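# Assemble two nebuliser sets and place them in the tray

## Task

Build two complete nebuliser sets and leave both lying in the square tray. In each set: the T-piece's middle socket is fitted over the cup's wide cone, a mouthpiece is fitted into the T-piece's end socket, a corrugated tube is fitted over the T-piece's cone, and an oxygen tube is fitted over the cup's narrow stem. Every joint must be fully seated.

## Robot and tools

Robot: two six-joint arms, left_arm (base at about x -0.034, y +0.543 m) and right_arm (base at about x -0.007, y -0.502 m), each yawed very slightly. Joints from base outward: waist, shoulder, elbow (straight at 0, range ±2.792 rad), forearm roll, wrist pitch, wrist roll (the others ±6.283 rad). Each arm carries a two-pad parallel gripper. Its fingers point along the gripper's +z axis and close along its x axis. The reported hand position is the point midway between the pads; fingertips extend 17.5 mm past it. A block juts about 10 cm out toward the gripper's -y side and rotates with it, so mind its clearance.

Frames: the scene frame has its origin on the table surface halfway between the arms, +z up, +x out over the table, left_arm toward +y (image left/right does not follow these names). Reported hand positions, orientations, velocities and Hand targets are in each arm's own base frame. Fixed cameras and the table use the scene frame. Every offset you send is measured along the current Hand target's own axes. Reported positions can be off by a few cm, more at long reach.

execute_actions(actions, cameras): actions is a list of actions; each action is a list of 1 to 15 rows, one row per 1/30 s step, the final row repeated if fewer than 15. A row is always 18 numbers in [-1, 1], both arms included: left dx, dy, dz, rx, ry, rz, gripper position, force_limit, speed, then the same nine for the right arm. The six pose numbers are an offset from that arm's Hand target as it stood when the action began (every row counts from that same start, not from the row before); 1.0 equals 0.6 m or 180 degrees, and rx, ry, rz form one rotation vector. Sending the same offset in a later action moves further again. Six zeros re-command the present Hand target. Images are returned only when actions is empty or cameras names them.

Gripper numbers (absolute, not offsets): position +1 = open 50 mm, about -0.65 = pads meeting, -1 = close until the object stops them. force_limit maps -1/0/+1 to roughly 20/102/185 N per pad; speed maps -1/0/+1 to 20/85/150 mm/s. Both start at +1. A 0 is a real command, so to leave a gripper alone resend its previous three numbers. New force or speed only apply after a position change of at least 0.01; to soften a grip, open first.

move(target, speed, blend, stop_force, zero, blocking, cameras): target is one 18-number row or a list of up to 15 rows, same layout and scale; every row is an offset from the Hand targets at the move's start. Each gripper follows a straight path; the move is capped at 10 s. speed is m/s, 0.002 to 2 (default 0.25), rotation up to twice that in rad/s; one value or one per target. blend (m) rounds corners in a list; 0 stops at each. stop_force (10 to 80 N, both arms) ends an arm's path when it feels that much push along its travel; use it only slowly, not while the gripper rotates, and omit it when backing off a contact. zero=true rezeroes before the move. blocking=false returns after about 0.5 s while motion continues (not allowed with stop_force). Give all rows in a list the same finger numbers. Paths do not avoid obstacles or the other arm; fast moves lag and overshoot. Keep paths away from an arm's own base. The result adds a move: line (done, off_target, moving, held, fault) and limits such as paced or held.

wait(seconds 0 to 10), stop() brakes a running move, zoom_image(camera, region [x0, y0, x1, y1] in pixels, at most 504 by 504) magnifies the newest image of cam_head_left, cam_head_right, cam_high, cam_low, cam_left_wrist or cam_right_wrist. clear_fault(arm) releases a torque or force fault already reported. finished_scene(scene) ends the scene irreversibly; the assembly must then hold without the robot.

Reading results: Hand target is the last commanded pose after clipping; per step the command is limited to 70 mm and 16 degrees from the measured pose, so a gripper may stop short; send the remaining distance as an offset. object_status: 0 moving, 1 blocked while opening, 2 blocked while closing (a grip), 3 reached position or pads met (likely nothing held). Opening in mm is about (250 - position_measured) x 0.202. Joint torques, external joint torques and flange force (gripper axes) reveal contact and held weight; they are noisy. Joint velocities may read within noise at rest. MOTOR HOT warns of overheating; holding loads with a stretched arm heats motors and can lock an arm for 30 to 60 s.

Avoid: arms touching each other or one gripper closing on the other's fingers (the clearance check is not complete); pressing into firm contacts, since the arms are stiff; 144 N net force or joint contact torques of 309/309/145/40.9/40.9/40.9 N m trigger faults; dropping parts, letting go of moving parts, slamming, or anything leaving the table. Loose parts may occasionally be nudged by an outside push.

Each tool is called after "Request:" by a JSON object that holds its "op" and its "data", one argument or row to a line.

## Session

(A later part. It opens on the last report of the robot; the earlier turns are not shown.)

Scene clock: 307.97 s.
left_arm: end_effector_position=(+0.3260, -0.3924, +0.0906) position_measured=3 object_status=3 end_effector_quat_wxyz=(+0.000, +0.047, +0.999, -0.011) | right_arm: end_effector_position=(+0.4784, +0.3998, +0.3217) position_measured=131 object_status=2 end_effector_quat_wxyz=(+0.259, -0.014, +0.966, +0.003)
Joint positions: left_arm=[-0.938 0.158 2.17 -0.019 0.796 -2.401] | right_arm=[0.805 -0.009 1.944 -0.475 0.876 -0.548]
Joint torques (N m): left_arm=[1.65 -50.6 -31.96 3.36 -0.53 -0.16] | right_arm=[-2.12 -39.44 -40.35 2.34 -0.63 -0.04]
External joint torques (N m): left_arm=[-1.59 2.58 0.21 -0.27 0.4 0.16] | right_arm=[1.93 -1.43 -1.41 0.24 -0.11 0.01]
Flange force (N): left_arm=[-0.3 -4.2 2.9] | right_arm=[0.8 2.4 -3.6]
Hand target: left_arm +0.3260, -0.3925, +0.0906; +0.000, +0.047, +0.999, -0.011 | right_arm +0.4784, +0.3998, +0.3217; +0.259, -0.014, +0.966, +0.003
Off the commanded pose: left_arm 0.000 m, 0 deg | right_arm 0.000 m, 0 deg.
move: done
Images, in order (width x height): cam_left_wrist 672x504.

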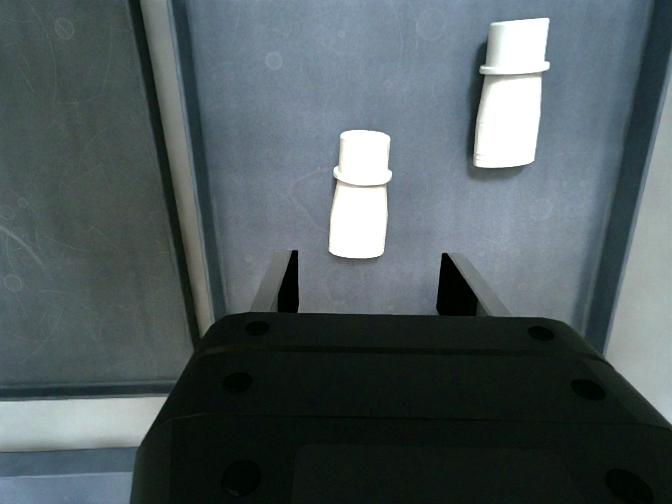

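Request:
{"op": "move", "data": {
  "target": [
    [0.0005,-0.0033,0.1118,0,0,0.0054,1,-0.3,-0.6,0,0,0,0,0,0,-1,-0.2,-0.4],
    [0.0005,-0.0033,0.1118,0,0,0.0054,-1,-0.3,-0.6,0,0,0,0,0,0,-1,-0.2,-0.4],
    [0.0005,-0.0033,-0.055,0,0,0.0054,-1,-0.3,-0.6,0,0,0,0,0,0,-1,-0.2,-0.4],
    [-0.333,-0.0905,-0.397,-0.0196,0.35,0.013,-1,-0.3,-0.6,0,0,0,0,0,0,-1,-0.2,-0.4],
    [-0.2263,-0.2172,-0.3703,-0.028,0.5002,0.0185,-1,-0.3,-0.6,0.0281,0.0876,-0.0141,0,0,0,-1,-0.2,-0.4]
  ],
  "speed": [0.15, 0.15, 0.25, 0.6, 0.5],
  "blend": [0, 0, 0.03, 0.06, 0],
  "cameras": ["cam_left_wrist", "cam_right_wrist", "cam_head_left"]
}}

Request:
{"op": "zoom_image", "data": {
  "camera": "cam_head_left",
  "region": [340, 200, 510, 350]
}}

Request:
{"op": "zoom_image", "data": {
  "camera": "cam_left_wrist",
  "region": [230, 0, 530, 320]
}}

Scene clock: 332.37 s.
left_arm: end_effector_position=(+0.4490, -0.5299, +0.3160) position_measured=119 object_status=2 end_effector_quat_wxyz=(+0.704, -0.067, -0.704, -0.065) | right_arm: end_effector_position=(+0.4581, +0.4518, +0.3205) position_measured=131 object_status=2 end_effector_quat_wxyz=(+0.259, -0.014, +0.966, +0.003)
Joint positions: left_arm=[-0.709 0.804 1.264 -0.876 2.437 -2.309] | right_arm=[0.898 0.038 1.899 -0.504 0.915 -0.449]
Joint torques (N m): left_arm=[1.25 -114.71 -34.75 1.38 1.83 -0.09] | right_arm=[-2.02 -44.14 -40.14 2.23 -0.46 0]
External joint torques (N m): left_arm=[-1.8 5.2 0.76 -0.35 0.39 0.16] | right_arm=[2.01 -1.88 -1.59 0.22 -0.16 -0.04]
Flange force (N): left_arm=[-4.1 -4.5 -4.4] | right_arm=[0.8 1.9 -4.1]
Hand target: left_arm +0.4489, -0.5300, +0.3159; +0.704, -0.067, -0.704, -0.065 | right_arm +0.4581, +0.4518, +0.3204; +0.259, -0.014, +0.966, +0.003
Off the commanded pose: left_arm 0.000 m, 0 deg | right_arm 0.000 m, 0 deg.
move: done
Images, in order (width x height): cam_head_left 672x504, cam_left_wrist 672x504, cam_right_wrist 672x504.

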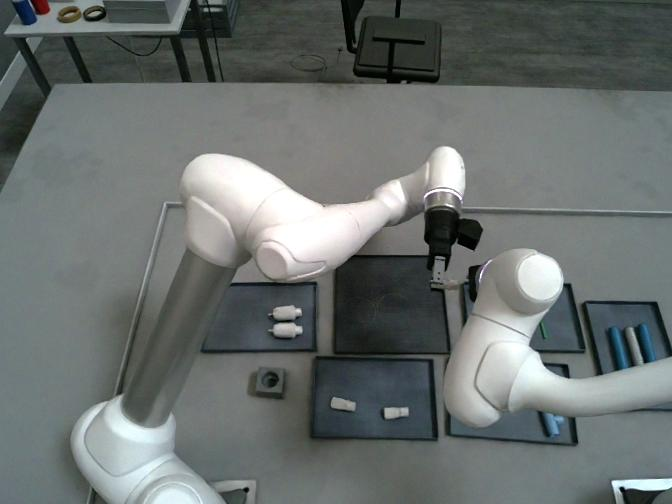

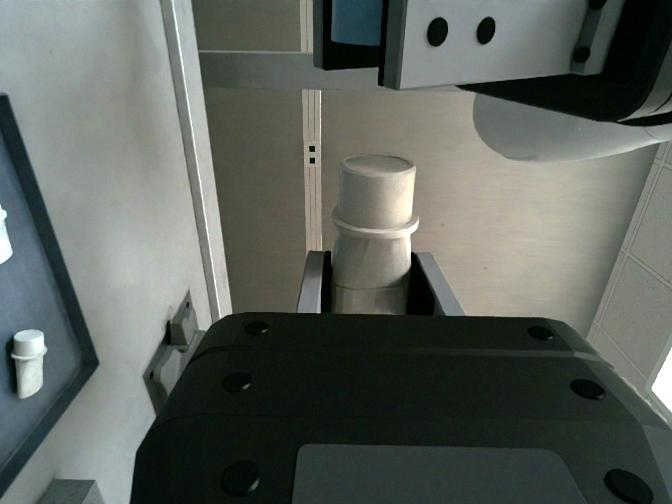

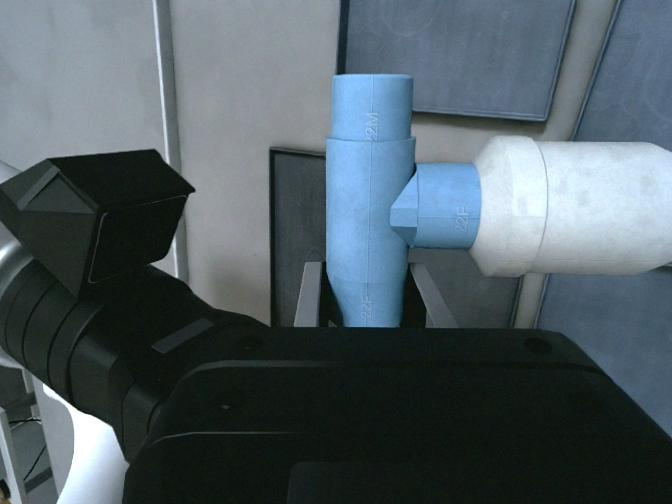

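Scaled by 2.965 from the camera's 672x504 image, which has a finer 960x720 frame.

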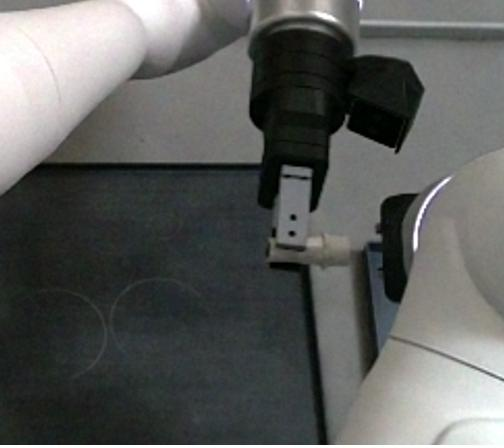

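Scaled by 1.575 from the camera's 672x504 image, which has a finer 960x720 frame.

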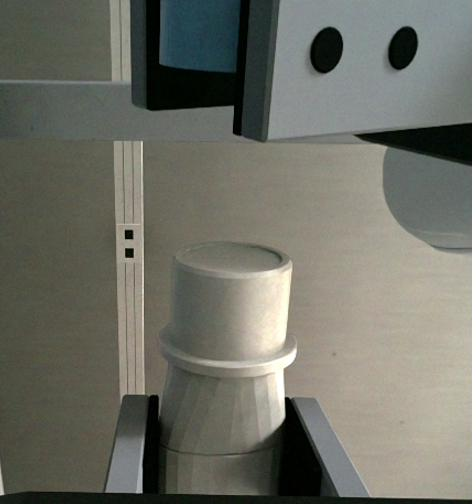

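Request:
{"op": "move", "data": {
  "target": [
    [-0.0006,-0.0343,-0.007,0,0,0,-1,-0.3,-0.6,0,0,0,0,0,0,-1,-0.2,-0.4],
    [-0.0008,-0.1146,-0.0222,0,0,0,-1,-0.3,-0.6,0,0,0,0,0,0,-1,-0.2,-0.4]
  ],
  "speed": [0.08, 0.015],
  "stop_force": 25,
  "cameras": ["cam_left_wrist", "cam_right_wrist"]
}}

Request:
{"op": "zoom_image", "data": {
  "camera": "cam_left_wrist",
  "region": [230, 60, 530, 330]
}}

Scene clock: 367.43 s.
left_arm: end_effector_position=(+0.4493, -0.5701, +0.3156) position_measured=119 object_status=2 end_effector_quat_wxyz=(+0.704, -0.067, -0.704, -0.065) | right_arm: end_effector_position=(+0.4581, +0.4518, +0.3205) position_measured=131 object_status=2 end_effector_quat_wxyz=(+0.259, -0.014, +0.966, +0.003)
Joint positions: left_arm=[-0.74 0.843 1.189 -0.944 2.437 -2.379] | right_arm=[0.898 0.038 1.899 -0.504 0.915 -0.449]
Joint torques (N m): left_arm=[-10.14 -114.95 -44.63 -4.24 -5.13 -0.08] | right_arm=[20.77 -36.66 -47.43 8.01 -9.8 -0.48]
External joint torques (N m): left_arm=[10.39 1.38 9.67 5.05 7.22 0.16] | right_arm=[-21.04 -8.9 5.84 -5.57 9.19 0.44]
Flange force (N): left_arm=[-6.8 32.5 12.8] | right_arm=[-10.3 -36.6 -4.0]
Hand target: left_arm +0.4492, -0.5701, +0.3156; +0.704, -0.067, -0.704, -0.065 (not the last commanded pose) | right_arm +0.4581, +0.4518, +0.3204; +0.259, -0.014, +0.966, +0.003
Off the commanded pose: left_arm 0.030 m, 0 deg | right_arm 0.000 m, 0 deg.
move: contact (left_arm); path passed 1 of 2 targets
Images, in order (width x height): cam_left_wrist 672x504, cam_right_wrist 672x504.

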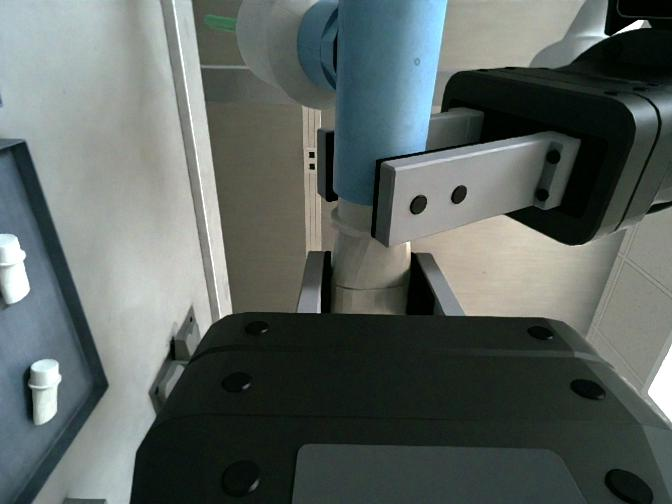

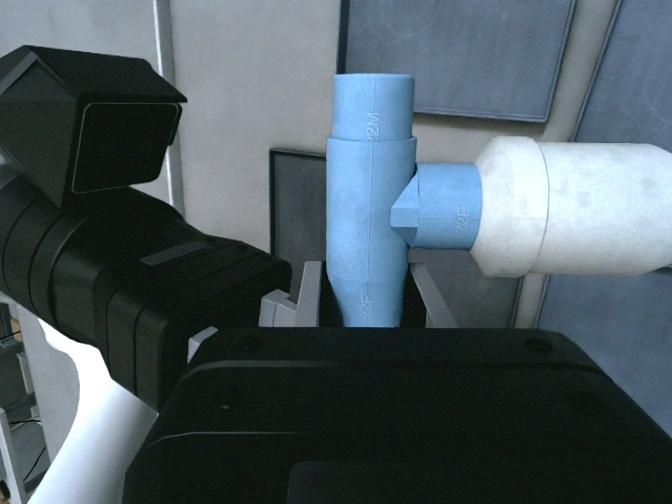

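Scaled by 1.680 from the camera's 672x504 image, which has a finer 960x720 frame.

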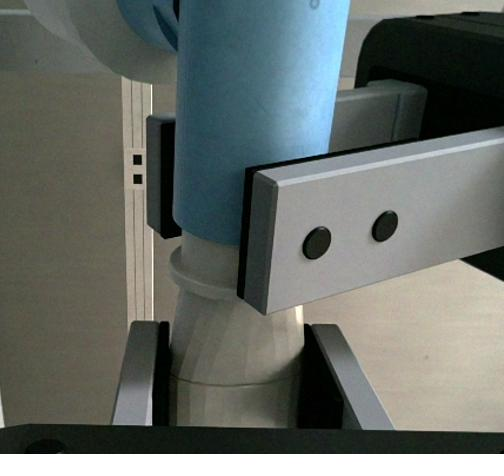

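Request:
{"op": "move", "data": {
  "target": [
    [0,0,0,0,0,0,-1,-0.3,-0.6,0,0,0,0,0,0,0.4,-0.2,-0.4],
    [0,0,0,0,0,0,-1,-0.3,-0.6,0,0,-0.1667,0,0,0,0.4,-0.2,-0.4],
    [0,0,0,0,0,0,-1,-0.3,-0.6,0.0262,-0.4152,-0.0722,0.0666,0.0647,0.2481,0.4,-0.2,-0.4],
    [0,0,0,0,0,0,-1,-0.3,-0.6,0.2048,-0.7995,0.1148,0.1331,0.1294,0.4962,0.4,-0.2,-0.4]
  ],
  "speed": [0.1, 0.2, 0.6, 0.6],
  "blend": [0, 0.02, 0.08, 0],
  "cameras": ["cam_right_wrist", "cam_left_wrist", "cam_head_left"]
}}

Scene clock: 387.93 s.
left_arm: end_effector_position=(+0.4492, -0.5701, +0.3156) position_measured=119 object_status=2 end_effector_quat_wxyz=(+0.704, -0.067, -0.704, -0.065) | right_arm: end_effector_position=(+0.3997, -0.0299, +0.2004) position_measured=92 object_status=3 end_effector_quat_wxyz=(+0.000, +0.707, +0.707, -0.001)
Joint positions: left_arm=[-0.74 0.843 1.189 -0.944 2.437 -2.379] | right_arm=[-0.159 -0.141 2.227 -0.003 1.056 -0.158]
Joint torques (N m): left_arm=[1.61 -116.66 -35.09 1.08 1.71 -0.07] | right_arm=[-1.49 -21.93 -36.55 3.54 0.27 -0.02]
External joint torques (N m): left_arm=[-2.2 2.94 0.09 -0.31 0.38 0.15] | right_arm=[1.58 -1.49 -2.03 0.31 -0.21 0.02]
Flange force (N): left_arm=[-1.9 -4.2 -3.0] | right_arm=[3.9 1.0 -3.5]
Hand target: left_arm +0.4492, -0.5701, +0.3156; +0.704, -0.067, -0.704, -0.065 | right_arm +0.3998, -0.0300, +0.2004; +0.000, +0.707, +0.707, -0.001
Off the commanded pose: left_arm 0.000 m, 0 deg | right_arm 0.000 m, 0 deg.
move: done
Images, in order (width x height): cam_head_left 672x504, cam_left_wrist 672x504, cam_right_wrist 672x504.

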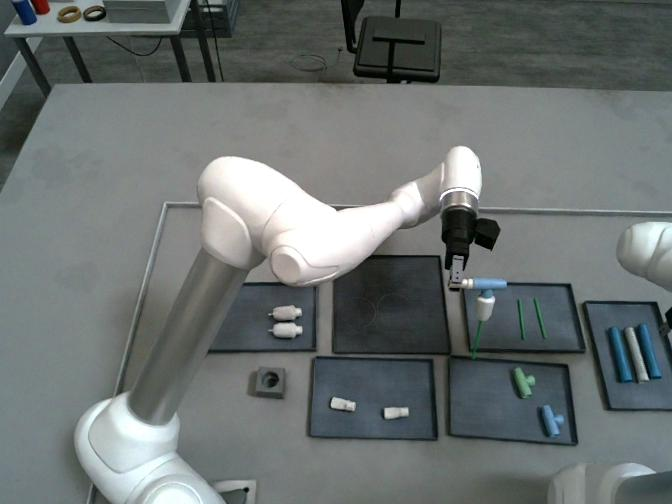

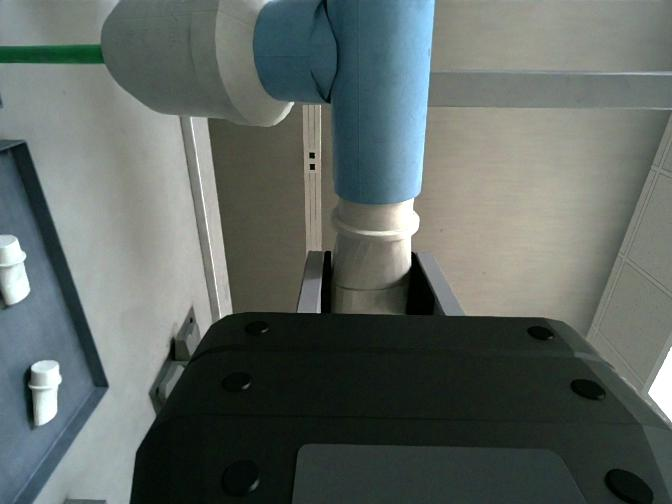

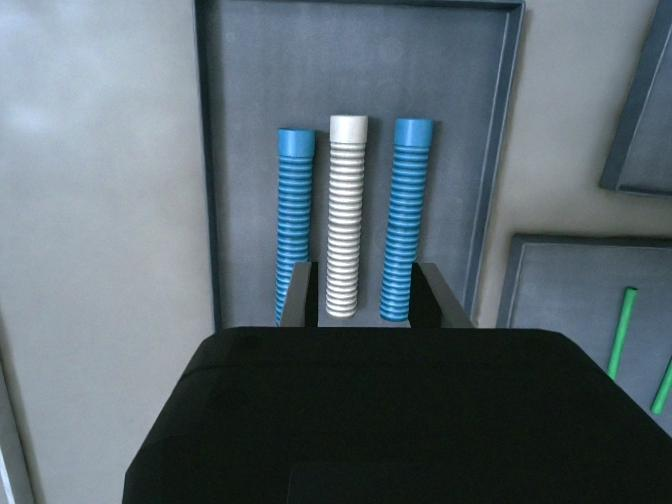

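Request:
{"op": "move", "data": {
  "target": [0,0,0,0,0,0,-1,-0.3,-0.6,0.0603,0.005,0.184,0,0,0.0084,0.34,-0.2,-0.4],
  "speed": 0.4,
  "cameras": ["cam_right_wrist"]
}}

Request:
{"op": "zoom_image", "data": {
  "camera": "cam_left_wrist",
  "region": [200, 0, 500, 320]
}}

Scene clock: 402.63 s.
left_arm: end_effector_position=(+0.4492, -0.5701, +0.3156) position_measured=119 object_status=2 end_effector_quat_wxyz=(+0.704, -0.067, -0.704, -0.065) | right_arm: end_effector_position=(+0.4027, +0.0060, +0.0900) position_measured=101 object_status=3 end_effector_quat_wxyz=(+0.001, +0.716, +0.698, -0.001)
Joint positions: left_arm=[-0.74 0.843 1.189 -0.944 2.437 -2.379] | right_arm=[-0.069 0.005 2.343 -0.003 0.794 -0.041]
Joint torques (N m): left_arm=[1.79 -116.69 -35.08 1.09 1.76 -0.07] | right_arm=[-2.14 -30.4 -30.38 2.93 0.26 0.04]
External joint torques (N m): left_arm=[-1.65 3.33 0.24 -0.3 0.33 0.14] | right_arm=[1.97 -1.33 -1.15 0.21 -0.19 -0.04]
Flange force (N): left_arm=[-2.3 -3.8 -3.4] | right_arm=[4.8 -0.1 -2.7]
Hand target: left_arm +0.4492, -0.5701, +0.3156; +0.704, -0.067, -0.704, -0.065 | right_arm +0.4027, +0.0060, +0.0899; +0.000, +0.716, +0.698, -0.001
Off the commanded pose: left_arm 0.000 m, 0 deg | right_arm 0.000 m, 0 deg.
move: done
Images, in order (width x height): cam_right_wrist 672x504.

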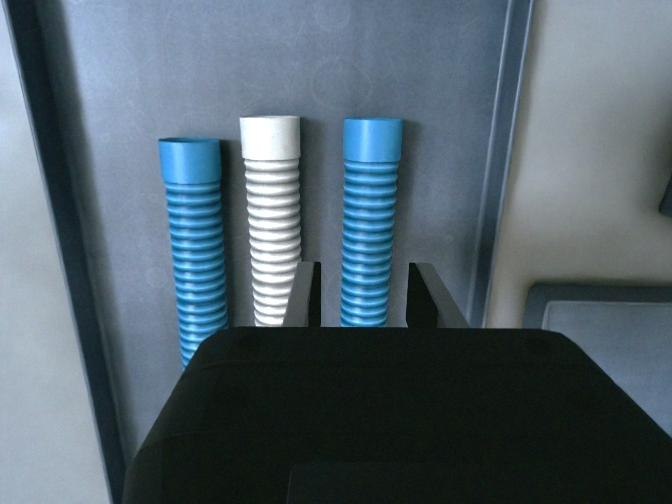

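This scene's latest camera images include none from cam_left_wrist. They are from: cam_right_wrist. cam_left_wrist's image comes with the result of a call that names it in "cameras".

Request:
{"op": "move", "data": {
  "target": [
    [0,0,0,0,0,0,-1,-0.3,-0.6,0.0077,-0.0067,0.109,0,0,0,0.34,-0.2,-0.4],
    [0,0,0,0,0,0,-1,-0.3,-0.6,0.0077,-0.0067,0.109,0,0,0,-1,-0.2,-0.4],
    [0,0,0,0,0,0,-1,-0.3,-0.6,0.0077,-0.0067,-0.0577,0,0,0,-1,-0.2,-0.4],
    [0,0,0,0,0,0,-1,-0.3,-0.6,0.2337,0.0272,-0.3333,-0.0598,0.0703,0.24,-1,-0.2,-0.4],
    [0,0,0,0,0,0,-1,-0.3,-0.6,0.5422,0.0808,-0.3795,-0.1196,0.1406,0.4801,-1,-0.2,-0.4]
  ],
  "speed": [0.15, 0.15, 0.25, 0.6, 0.5],
  "blend": [0, 0, 0.03, 0.06, 0],
  "cameras": ["cam_right_wrist", "cam_left_wrist", "cam_head_left"]
}}

Request:
{"op": "zoom_image", "data": {
  "camera": "cam_right_wrist",
  "region": [230, 20, 530, 330]
}}

Request:
{"op": "zoom_image", "data": {
  "camera": "cam_head_left",
  "region": [400, 220, 570, 370]
}}

Scene clock: 436.13 s.
left_arm: end_effector_position=(+0.4493, -0.5701, +0.3156) position_measured=119 object_status=2 end_effector_quat_wxyz=(+0.704, -0.067, -0.704, -0.065) | right_arm: end_effector_position=(+0.4599, +0.3304, +0.3169) position_measured=140 object_status=2 end_effector_quat_wxyz=(-0.016, +0.966, -0.001, +0.258)
Joint positions: left_arm=[-0.74 0.843 1.189 -0.944 2.437 -2.379] | right_arm=[0.719 -0.119 2.055 -0.429 0.824 2.525]
Joint torques (N m): left_arm=[1.84 -116.69 -35.19 1.09 1.76 -0.03] | right_arm=[-2.32 -27.67 -40.38 2.77 -0.86 0.04]
External joint torques (N m): left_arm=[-1.07 3.62 0.49 -0.28 0.33 0.11] | right_arm=[2.17 -1.42 -1.61 0.14 -0.17 0]
Flange force (N): left_arm=[-2.7 -3.2 -3.5] | right_arm=[-1.2 -3.5 -3.9]
Hand target: left_arm +0.4492, -0.5701, +0.3156; +0.704, -0.067, -0.704, -0.065 | right_arm +0.4599, +0.3304, +0.3169; -0.016, +0.966, -0.001, +0.258
Off the commanded pose: left_arm 0.000 m, 0 deg | right_arm 0.000 m, 0 deg.
move: done
Images, in order (width x height): cam_head_left 672x504, cam_left_wrist 672x504, cam_right_wrist 672x504.

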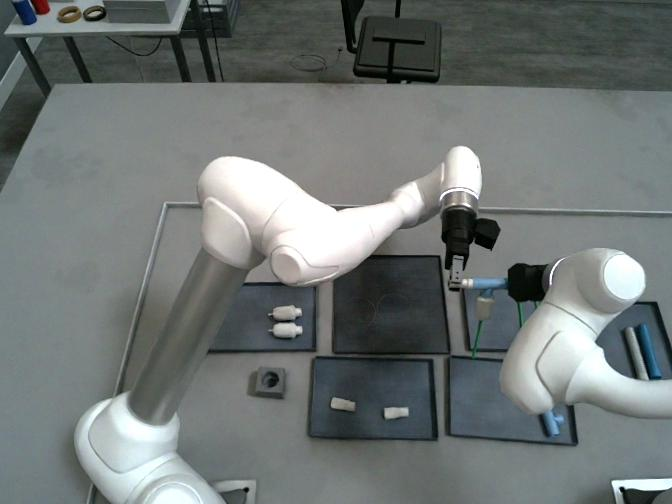

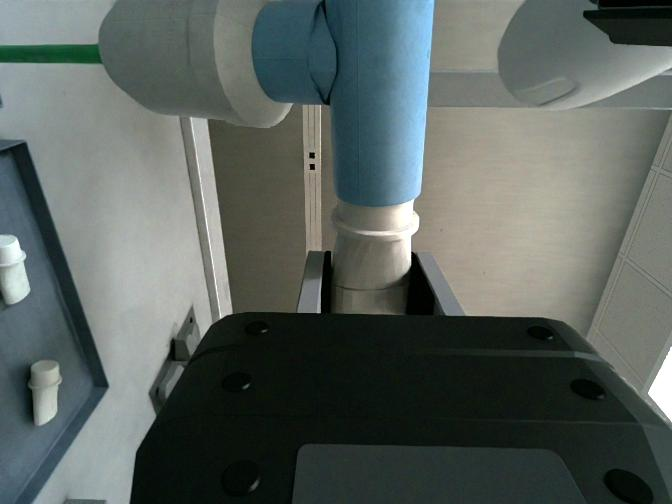

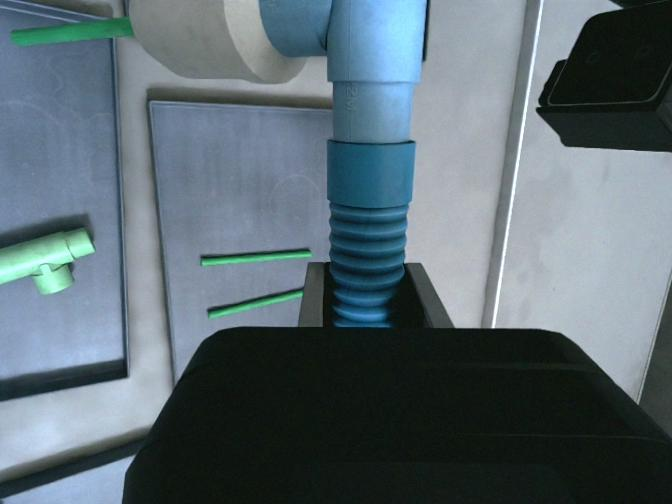

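Scaled by 1.626 from the camera's 672x504 image, which has a finer 960x720 frame.

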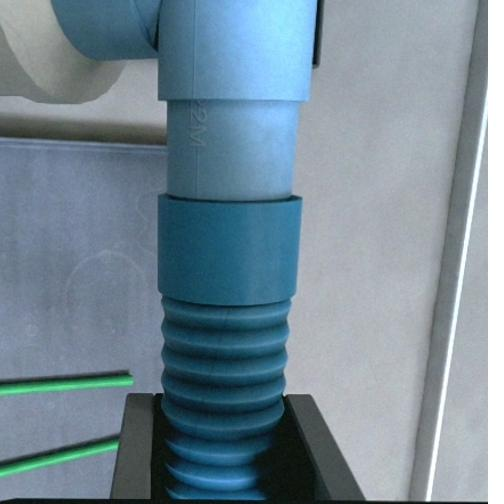

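Scaled by 2.965 from the camera's 672x504 image, which has a finer 960x720 frame.

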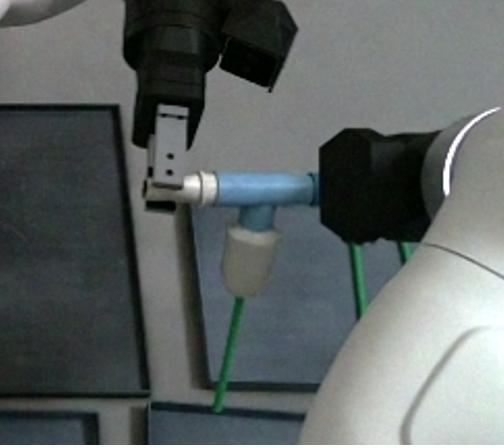

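Request:
{"op": "move", "data": {
  "target": [0,0,0,0,0,0,-1,-0.3,-0.6,-0.002,-0.0767,0,0,0,0,-1,-0.2,-0.4],
  "speed": 0.02,
  "stop_force": 60,
  "cameras": ["cam_right_wrist", "cam_left_wrist"]
}}

Request:
{"op": "zoom_image", "data": {
  "camera": "cam_right_wrist",
  "region": [230, 20, 530, 330]
}}

Request:
{"op": "zoom_image", "data": {
  "camera": "cam_left_wrist",
  "region": [230, 60, 530, 330]
}}

Scene clock: 451.20 s.
left_arm: end_effector_position=(+0.4492, -0.5701, +0.3156) position_measured=119 object_status=2 end_effector_quat_wxyz=(+0.704, -0.067, -0.704, -0.065) | right_arm: end_effector_position=(+0.4591, +0.3568, +0.3173) position_measured=140 object_status=2 end_effector_quat_wxyz=(-0.016, +0.966, -0.001, +0.258)
Joint positions: left_arm=[-0.74 0.843 1.189 -0.944 2.437 -2.379] | right_arm=[0.763 -0.087 2.027 -0.449 0.839 2.577]
Joint torques (N m): left_arm=[-28.09 -114.62 -48.91 -8.86 -11.23 1.01] | right_arm=[30.94 -20.11 -56.46 11.26 -17.44 -0.44]
External joint torques (N m): left_arm=[27.94 1.49 14.1 9.64 13.31 -0.93] | right_arm=[-31.19 -12.25 14.62 -8.45 16.48 0.48]
Flange force (N): left_arm=[-8.4 61.5 9.3] | right_arm=[6.6 64.6 -11.0]
Hand target: left_arm +0.4492, -0.5701, +0.3156; +0.704, -0.067, -0.704, -0.065 | right_arm +0.4591, +0.3568, +0.3173; -0.016, +0.966, -0.001, +0.258 (not the last commanded pose)
Off the commanded pose: left_arm 0.000 m, 0 deg | right_arm 0.020 m, 0 deg.
move: contact (right_arm)
Images, in order (width x height): cam_left_wrist 672x504, cam_right_wrist 672x504.

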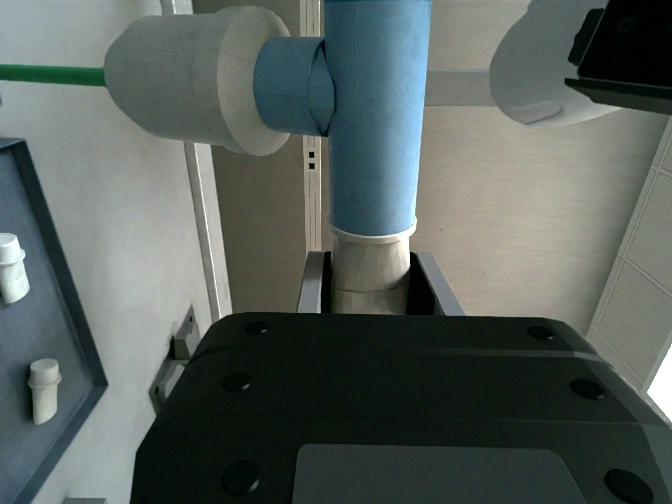

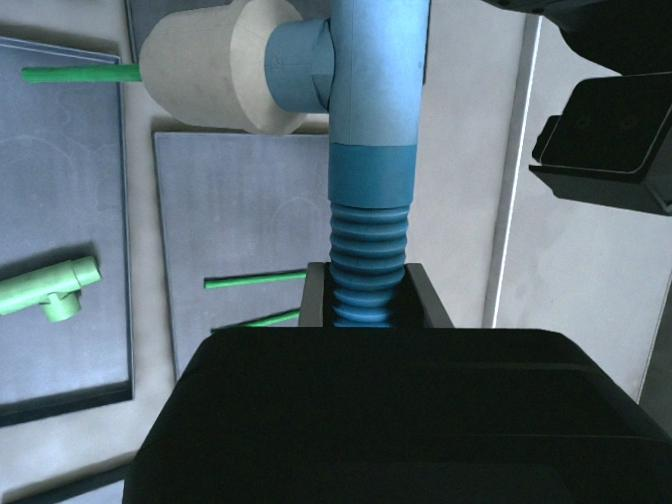

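Scaled by 1.626 from the camera's 672x504 image, which has a finer 960x720 frame.

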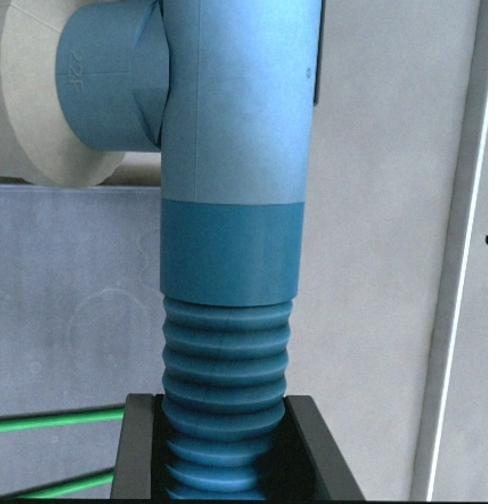

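Scaled by 1.680 from the camera's 672x504 image, which has a finer 960x720 frame.

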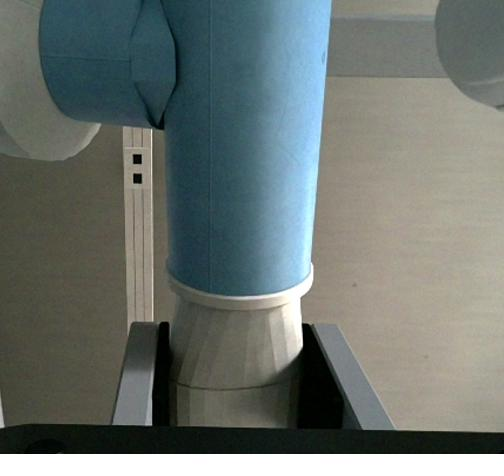

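Request:
{"op": "move", "data": {
  "target": [0,0,0,0,0,0,-1,-0.3,-0.6,-0.001,-0.03,0,0,0,0,-1,-0.2,-0.4],
  "speed": 0.014,
  "stop_force": 32,
  "cameras": ["cam_right_wrist", "cam_left_wrist"]
}}

Request:
{"op": "zoom_image", "data": {
  "camera": "cam_right_wrist",
  "region": [230, 20, 530, 330]
}}

Request:
{"op": "zoom_image", "data": {
  "camera": "cam_left_wrist",
  "region": [230, 60, 530, 330]
}}

Scene clock: 456.70 s.
left_arm: end_effector_position=(+0.4493, -0.5700, +0.3156) position_measured=119 object_status=2 end_effector_quat_wxyz=(+0.704, -0.067, -0.704, -0.065) | right_arm: end_effector_position=(+0.4589, +0.3588, +0.3172) position_measured=140 object_status=2 end_effector_quat_wxyz=(-0.016, +0.966, -0.001, +0.258)
Joint positions: left_arm=[-0.74 0.843 1.189 -0.944 2.437 -2.379] | right_arm=[0.766 -0.085 2.024 -0.45 0.841 2.581]
Joint torques (N m): left_arm=[-44.66 -107.45 -54.11 -12.72 -20.13 0.54] | right_arm=[48.73 -18.81 -70.4 15.43 -27.32 -0.52]
External joint torques (N m): left_arm=[45.83 -6.09 19.15 13.57 22.24 -0.47] | right_arm=[-48.88 -13.79 28.58 -12.61 26.36 0.56]
Flange force (N): left_arm=[-3.8 99.7 15.9] | right_arm=[6.4 101.5 -8.6]
Hand target: left_arm +0.4492, -0.5701, +0.3156; +0.704, -0.067, -0.704, -0.065 | right_arm +0.4588, +0.3588, +0.3172; -0.016, +0.966, -0.001, +0.258 (not the last commanded pose)
Off the commanded pose: left_arm 0.000 m, 0 deg | right_arm 0.016 m, 0 deg.
move: contact (right_arm)
Images, in order (width x height): cam_left_wrist 672x504, cam_right_wrist 672x504.

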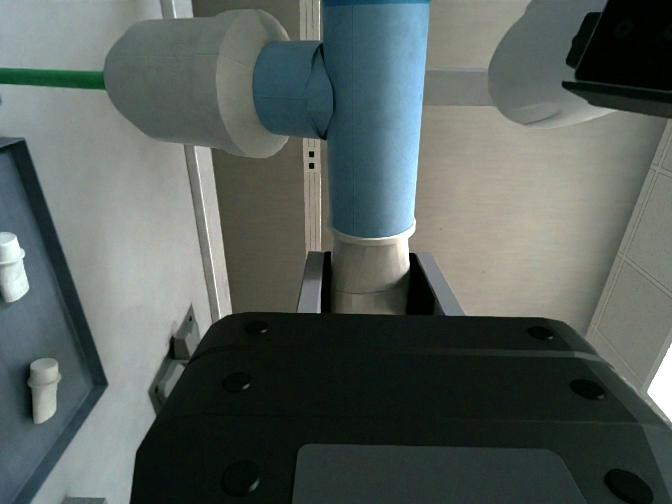

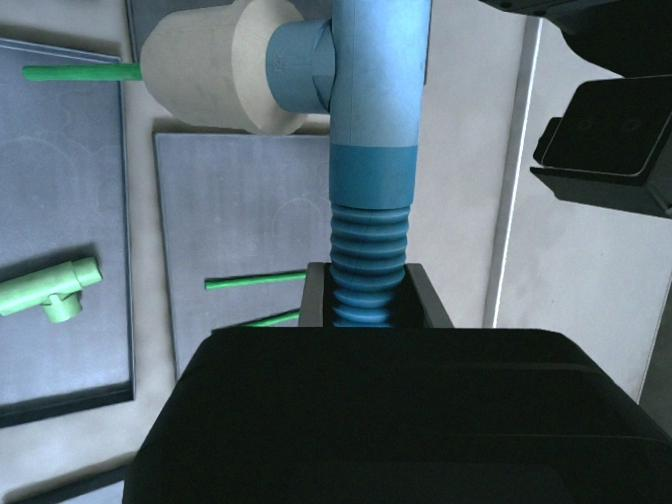

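Scaled by 1.626 from the camera's 672x504 image, which has a finer 960x720 frame.

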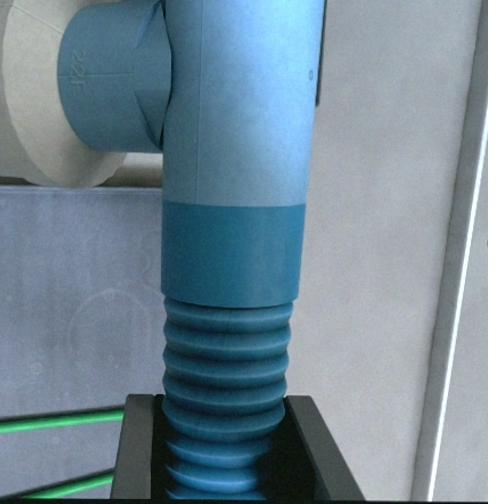

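Scaled by 1.680 from the camera's 672x504 image, which has a finer 960x720 frame.

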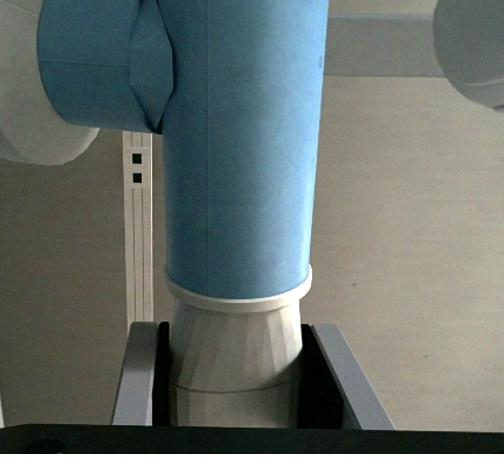

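Request:
{"op": "move", "data": {
  "target": [
    [0,0,0,0,0,0,-1,-0.3,-0.6,0,0.0015,0,0,0,0,-1,-0.2,-0.4],
    [0,0,0,0,0,0,1,-0.3,-0.6,0,0.0015,0,0,0,0,-1,-0.2,-0.4],
    [0,0,-0.15,0,0,0,1,-0.3,-0.6,0,0.0015,0,0,0,0,-1,-0.2,-0.4],
    [0.025,0.3783,-0.1163,-0.3378,-0.0312,0.3378,1,-0.3,-0.6,0.0123,-0.0027,-0.0175,-0.0103,-0.1978,-0.0006,-1,-0.2,-0.4],
    [-0.3743,0.635,-0.032,-0.6755,-0.0624,0.6755,1,-0.3,-0.6,0.1467,-0.3362,0.5722,-0.0103,-0.1978,-0.0006,-1,-0.2,-0.4]
  ],
  "speed": [0.05, 0.2, 0.2, 0.6, 0.6],
  "blend": [0, 0, 0.02, 0.05, 0],
  "cameras": ["cam_left_wrist", "cam_right_wrist", "cam_head_left"]
}}

Request:
{"op": "zoom_image", "data": {
  "camera": "cam_head_left",
  "region": [320, 230, 480, 370]
}}

Scene clock: 516.30 s.
left_arm: end_effector_position=(+0.5503, -0.2842, +0.2160) position_measured=3 object_status=3 end_effector_quat_wxyz=(-0.271, +0.923, +0.271, +0.025) | right_arm: end_effector_position=(+0.5280, +0.4185, +0.2560) position_measured=140 object_status=2 end_effector_quat_wxyz=(+0.000, +0.999, +0.001, -0.049)
Joint positions: left_arm=[-0.69 0.381 1.683 0.34 1.524 0.215] | right_arm=[0.595 0.285 1.656 0.058 1.283 2.146]
Joint torques (N m): left_arm=[1.3 -79.77 -38.12 4.72 0.97 -0.25] | right_arm=[-2.03 -70.26 -39.74 4.09 0.4 0]
External joint torques (N m): left_arm=[-1.46 3.17 0.32 -0.2 0.39 0.26] | right_arm=[1.83 -1.17 -1.53 0.25 -0.2 -0.01]
Flange force (N): left_arm=[-0.6 4.9 -0.6] | right_arm=[-0.7 -2.9 -2.0]
Hand target: left_arm +0.5503, -0.2841, +0.2160; -0.271, +0.923, +0.271, +0.025 (not the last commanded pose) | right_arm +0.5281, +0.4185, +0.2560; +0.000, +0.999, +0.001, -0.049 (not the last commanded pose)
Off the commanded pose: left_arm 0.152 m, 45 deg | right_arm 0.298 m, 0 deg.
move: held (right_arm; a check stopped the path), off_target (left_arm; braked when a check withheld steps of right_arm); path passed 4 of 5 targets; limits=paced,held
pose unreachable (right arm): on one or more control steps of this call, first in action 0 (counted from 0), this arm could not follow its commanded pose, so it was not sent that pose on those steps. It may still have moved: this result reports where it is.
cause: moving toward the commanded pose would bring a part of the arm too close to another arm (a part of this arm just beyond joint 5 (wrist pitch) and a part of the left arm just beyond its joint 5 (wrist pitch), 36 mm apart when this arm was first held).
Images, in order (width x height): cam_head_left 672x504, cam_left_wrist 672x504, cam_right_wrist 672x504.

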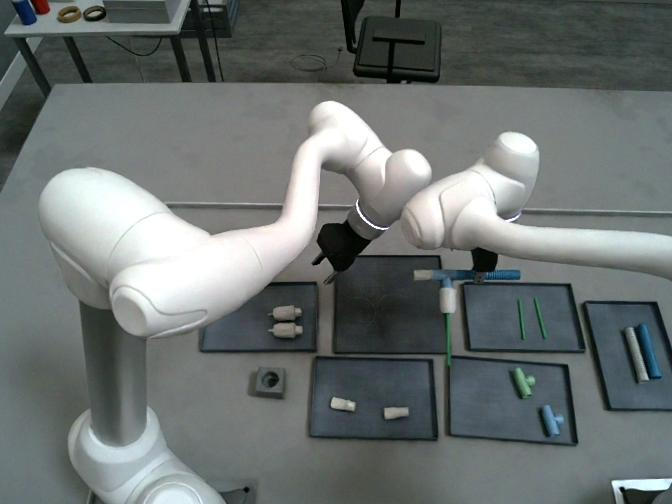

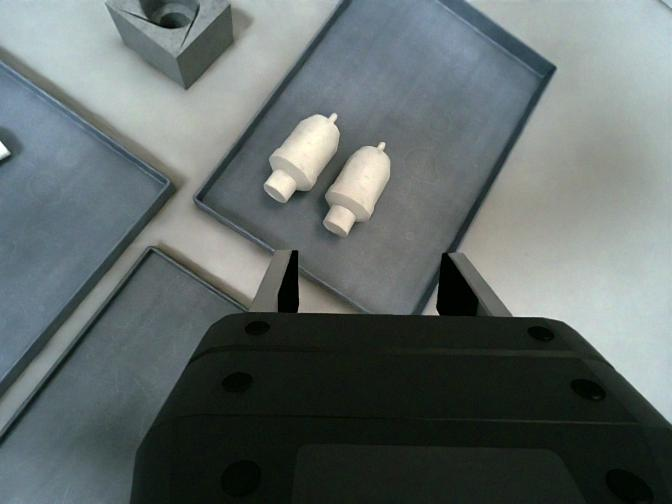

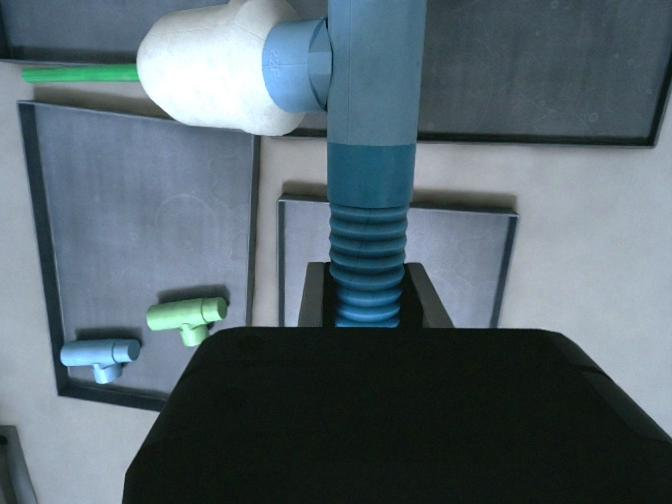

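Scaled by 3.150 from the camera's 672x504 image, which has a finer 960x720 frame.

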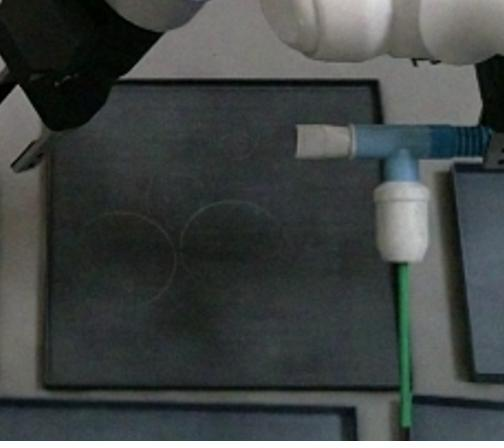

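Request:
{"op": "move", "data": {
  "target": [
    [0.0113,-0.0065,0.2526,-0.1771,-0.0163,0.1771,1,-0.3,-0.6,0,0,0,0,0,0,-1,-0.2,-0.4],
    [0.0113,-0.0065,0.2526,-0.1771,-0.0163,0.1771,1,-0.3,-0.6,0.3243,-0.2518,0.2797,0,0,0,-1,-0.2,-0.4]
  ],
  "speed": [0.5, 0.4],
  "blend": [0.03, 0],
  "cameras": ["cam_left_wrist", "cam_right_wrist"]
}}

Scene clock: 528.67 s.
left_arm: end_effector_position=(+0.5389, -0.2001, +0.0901) position_measured=3 object_status=3 end_effector_quat_wxyz=(+0.000, +1.000, +0.000, +0.001) | right_arm: end_effector_position=(+0.7048, +0.5698, +0.0698) position_measured=140 object_status=2 end_effector_quat_wxyz=(+0.000, +0.999, +0.001, -0.050)
Joint positions: left_arm=[-0.416 0.255 2.044 0.001 0.842 1.154] | right_arm=[0.623 0.757 1.267 0.062 1.199 2.168]
Joint torques (N m): left_arm=[1.5 -61.18 -32.7 3.53 -0.38 -0.16] | right_arm=[-2.63 -109.14 -37.8 3.57 -0.32 0.18]
External joint torques (N m): left_arm=[-1.48 2.34 0.28 -0.24 0.4 0.16] | right_arm=[2.54 -4.02 -1.8 0.58 0.52 -0.18]
Flange force (N): left_arm=[1.7 3.1 2.2] | right_arm=[-2.3 -1.8 -4.6]
Hand target: left_arm +0.5389, -0.2001, +0.0901; +0.000, +1.000, +0.000, +0.001 | right_arm +0.7049, +0.5698, +0.0697; +0.000, +0.999, +0.001, -0.049
Off the commanded pose: left_arm 0.000 m, 0 deg | right_arm 0.000 m, 0 deg.
move: done
Images, in order (width x height): cam_left_wrist 672x504, cam_right_wrist 672x504.

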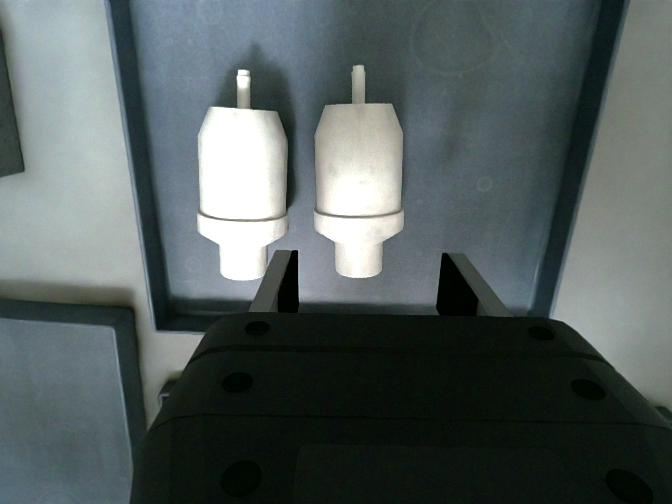

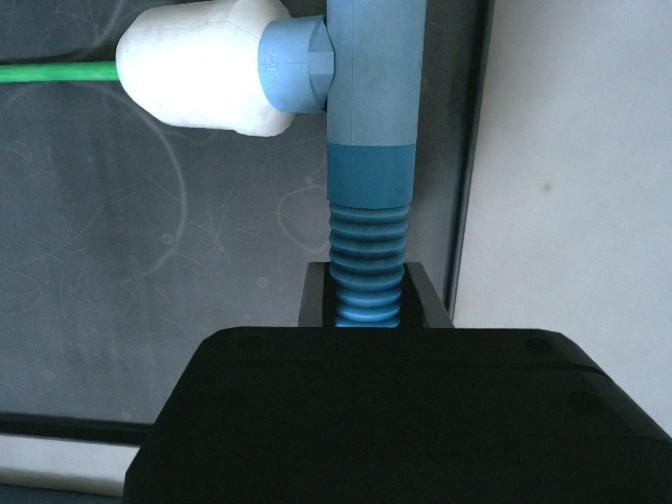

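Request:
{"op": "move", "data": {
  "target": [
    [0.0032,-0.0442,0.02,0,0,-0.0139,0.835,-0.3,-0.6,0.004,0,0.041,0,0,0,-1,-0.2,-0.4],
    [0.0032,-0.0442,0.1112,0,0,-0.0139,0.835,-0.3,-0.6,0.0069,0,0.07,0,0,0,-1,-0.2,-0.4]
  ],
  "speed": [0.08, 0.04],
  "stop_force": 12,
  "cameras": ["cam_left_wrist", "cam_right_wrist", "cam_low"]
}}

Request:
{"op": "zoom_image", "data": {
  "camera": "cam_low",
  "region": [100, 200, 340, 310]
}}

Scene clock: 550.17 s.
left_arm: end_effector_position=(+0.5409, -0.1736, +0.0234) position_measured=28 object_status=3 end_effector_quat_wxyz=(+0.000, +1.000, +0.022, +0.001) | right_arm: end_effector_position=(+0.7048, +0.5698, +0.0275) position_measured=140 object_status=2 end_effector_quat_wxyz=(+0.000, +0.999, +0.001, -0.049)
Joint positions: left_arm=[-0.372 0.334 2.1 0.001 0.708 1.155] | right_arm=[0.623 0.789 1.291 0.063 1.143 2.164]
Joint torques (N m): left_arm=[1.62 -64.82 -28.52 3.15 -0.42 -0.14] | right_arm=[0.2 -103.33 -32.55 3.72 -0.09 0.15]
External joint torques (N m): left_arm=[-1.9 2.19 0.24 -0.29 0.43 0.14] | right_arm=[-0.62 -11.62 -6.14 0.33 0.29 -0.16]
Flange force (N): left_arm=[1.1 3.7 2.4] | right_arm=[-0.5 0.4 -12.9]
Hand target: left_arm +0.5409, -0.1736, +0.0234; +0.000, +1.000, +0.022, +0.001 | right_arm +0.7048, +0.5698, +0.0275; +0.000, +0.999, +0.001, -0.049
Off the commanded pose: left_arm 0.000 m, 0 deg | right_arm 0.000 m, 0 deg.
move: done
Images, in order (width x height): cam_low 672x504, cam_left_wrist 672x504, cam_right_wrist 672x504.

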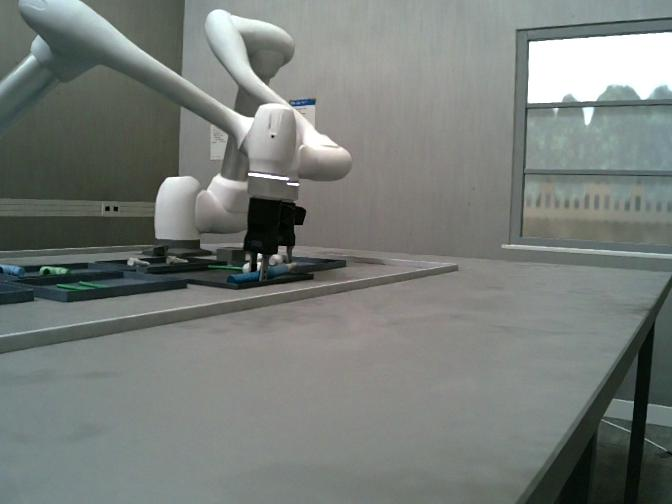

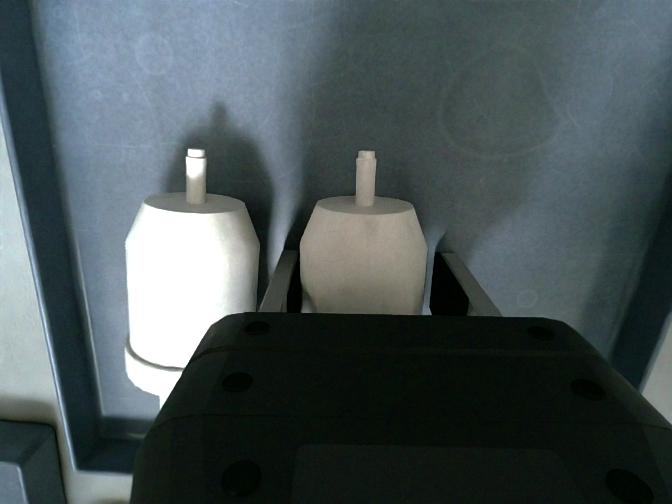

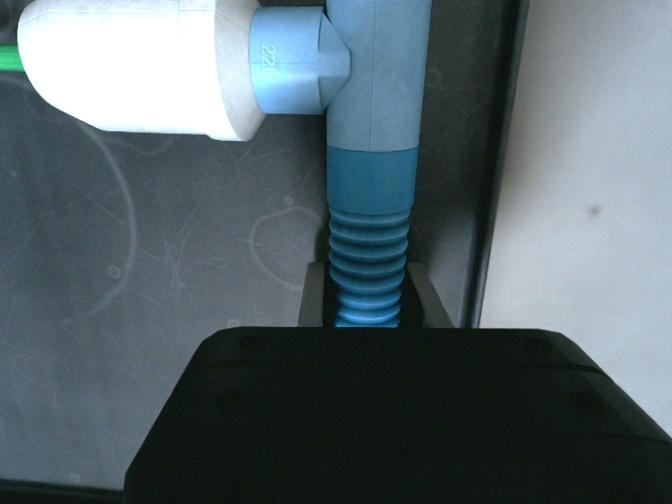

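Scaled by 2.100 from the camera's 672x504 image, which has a finer 960x720 frame.

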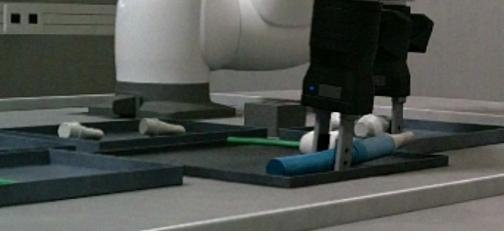

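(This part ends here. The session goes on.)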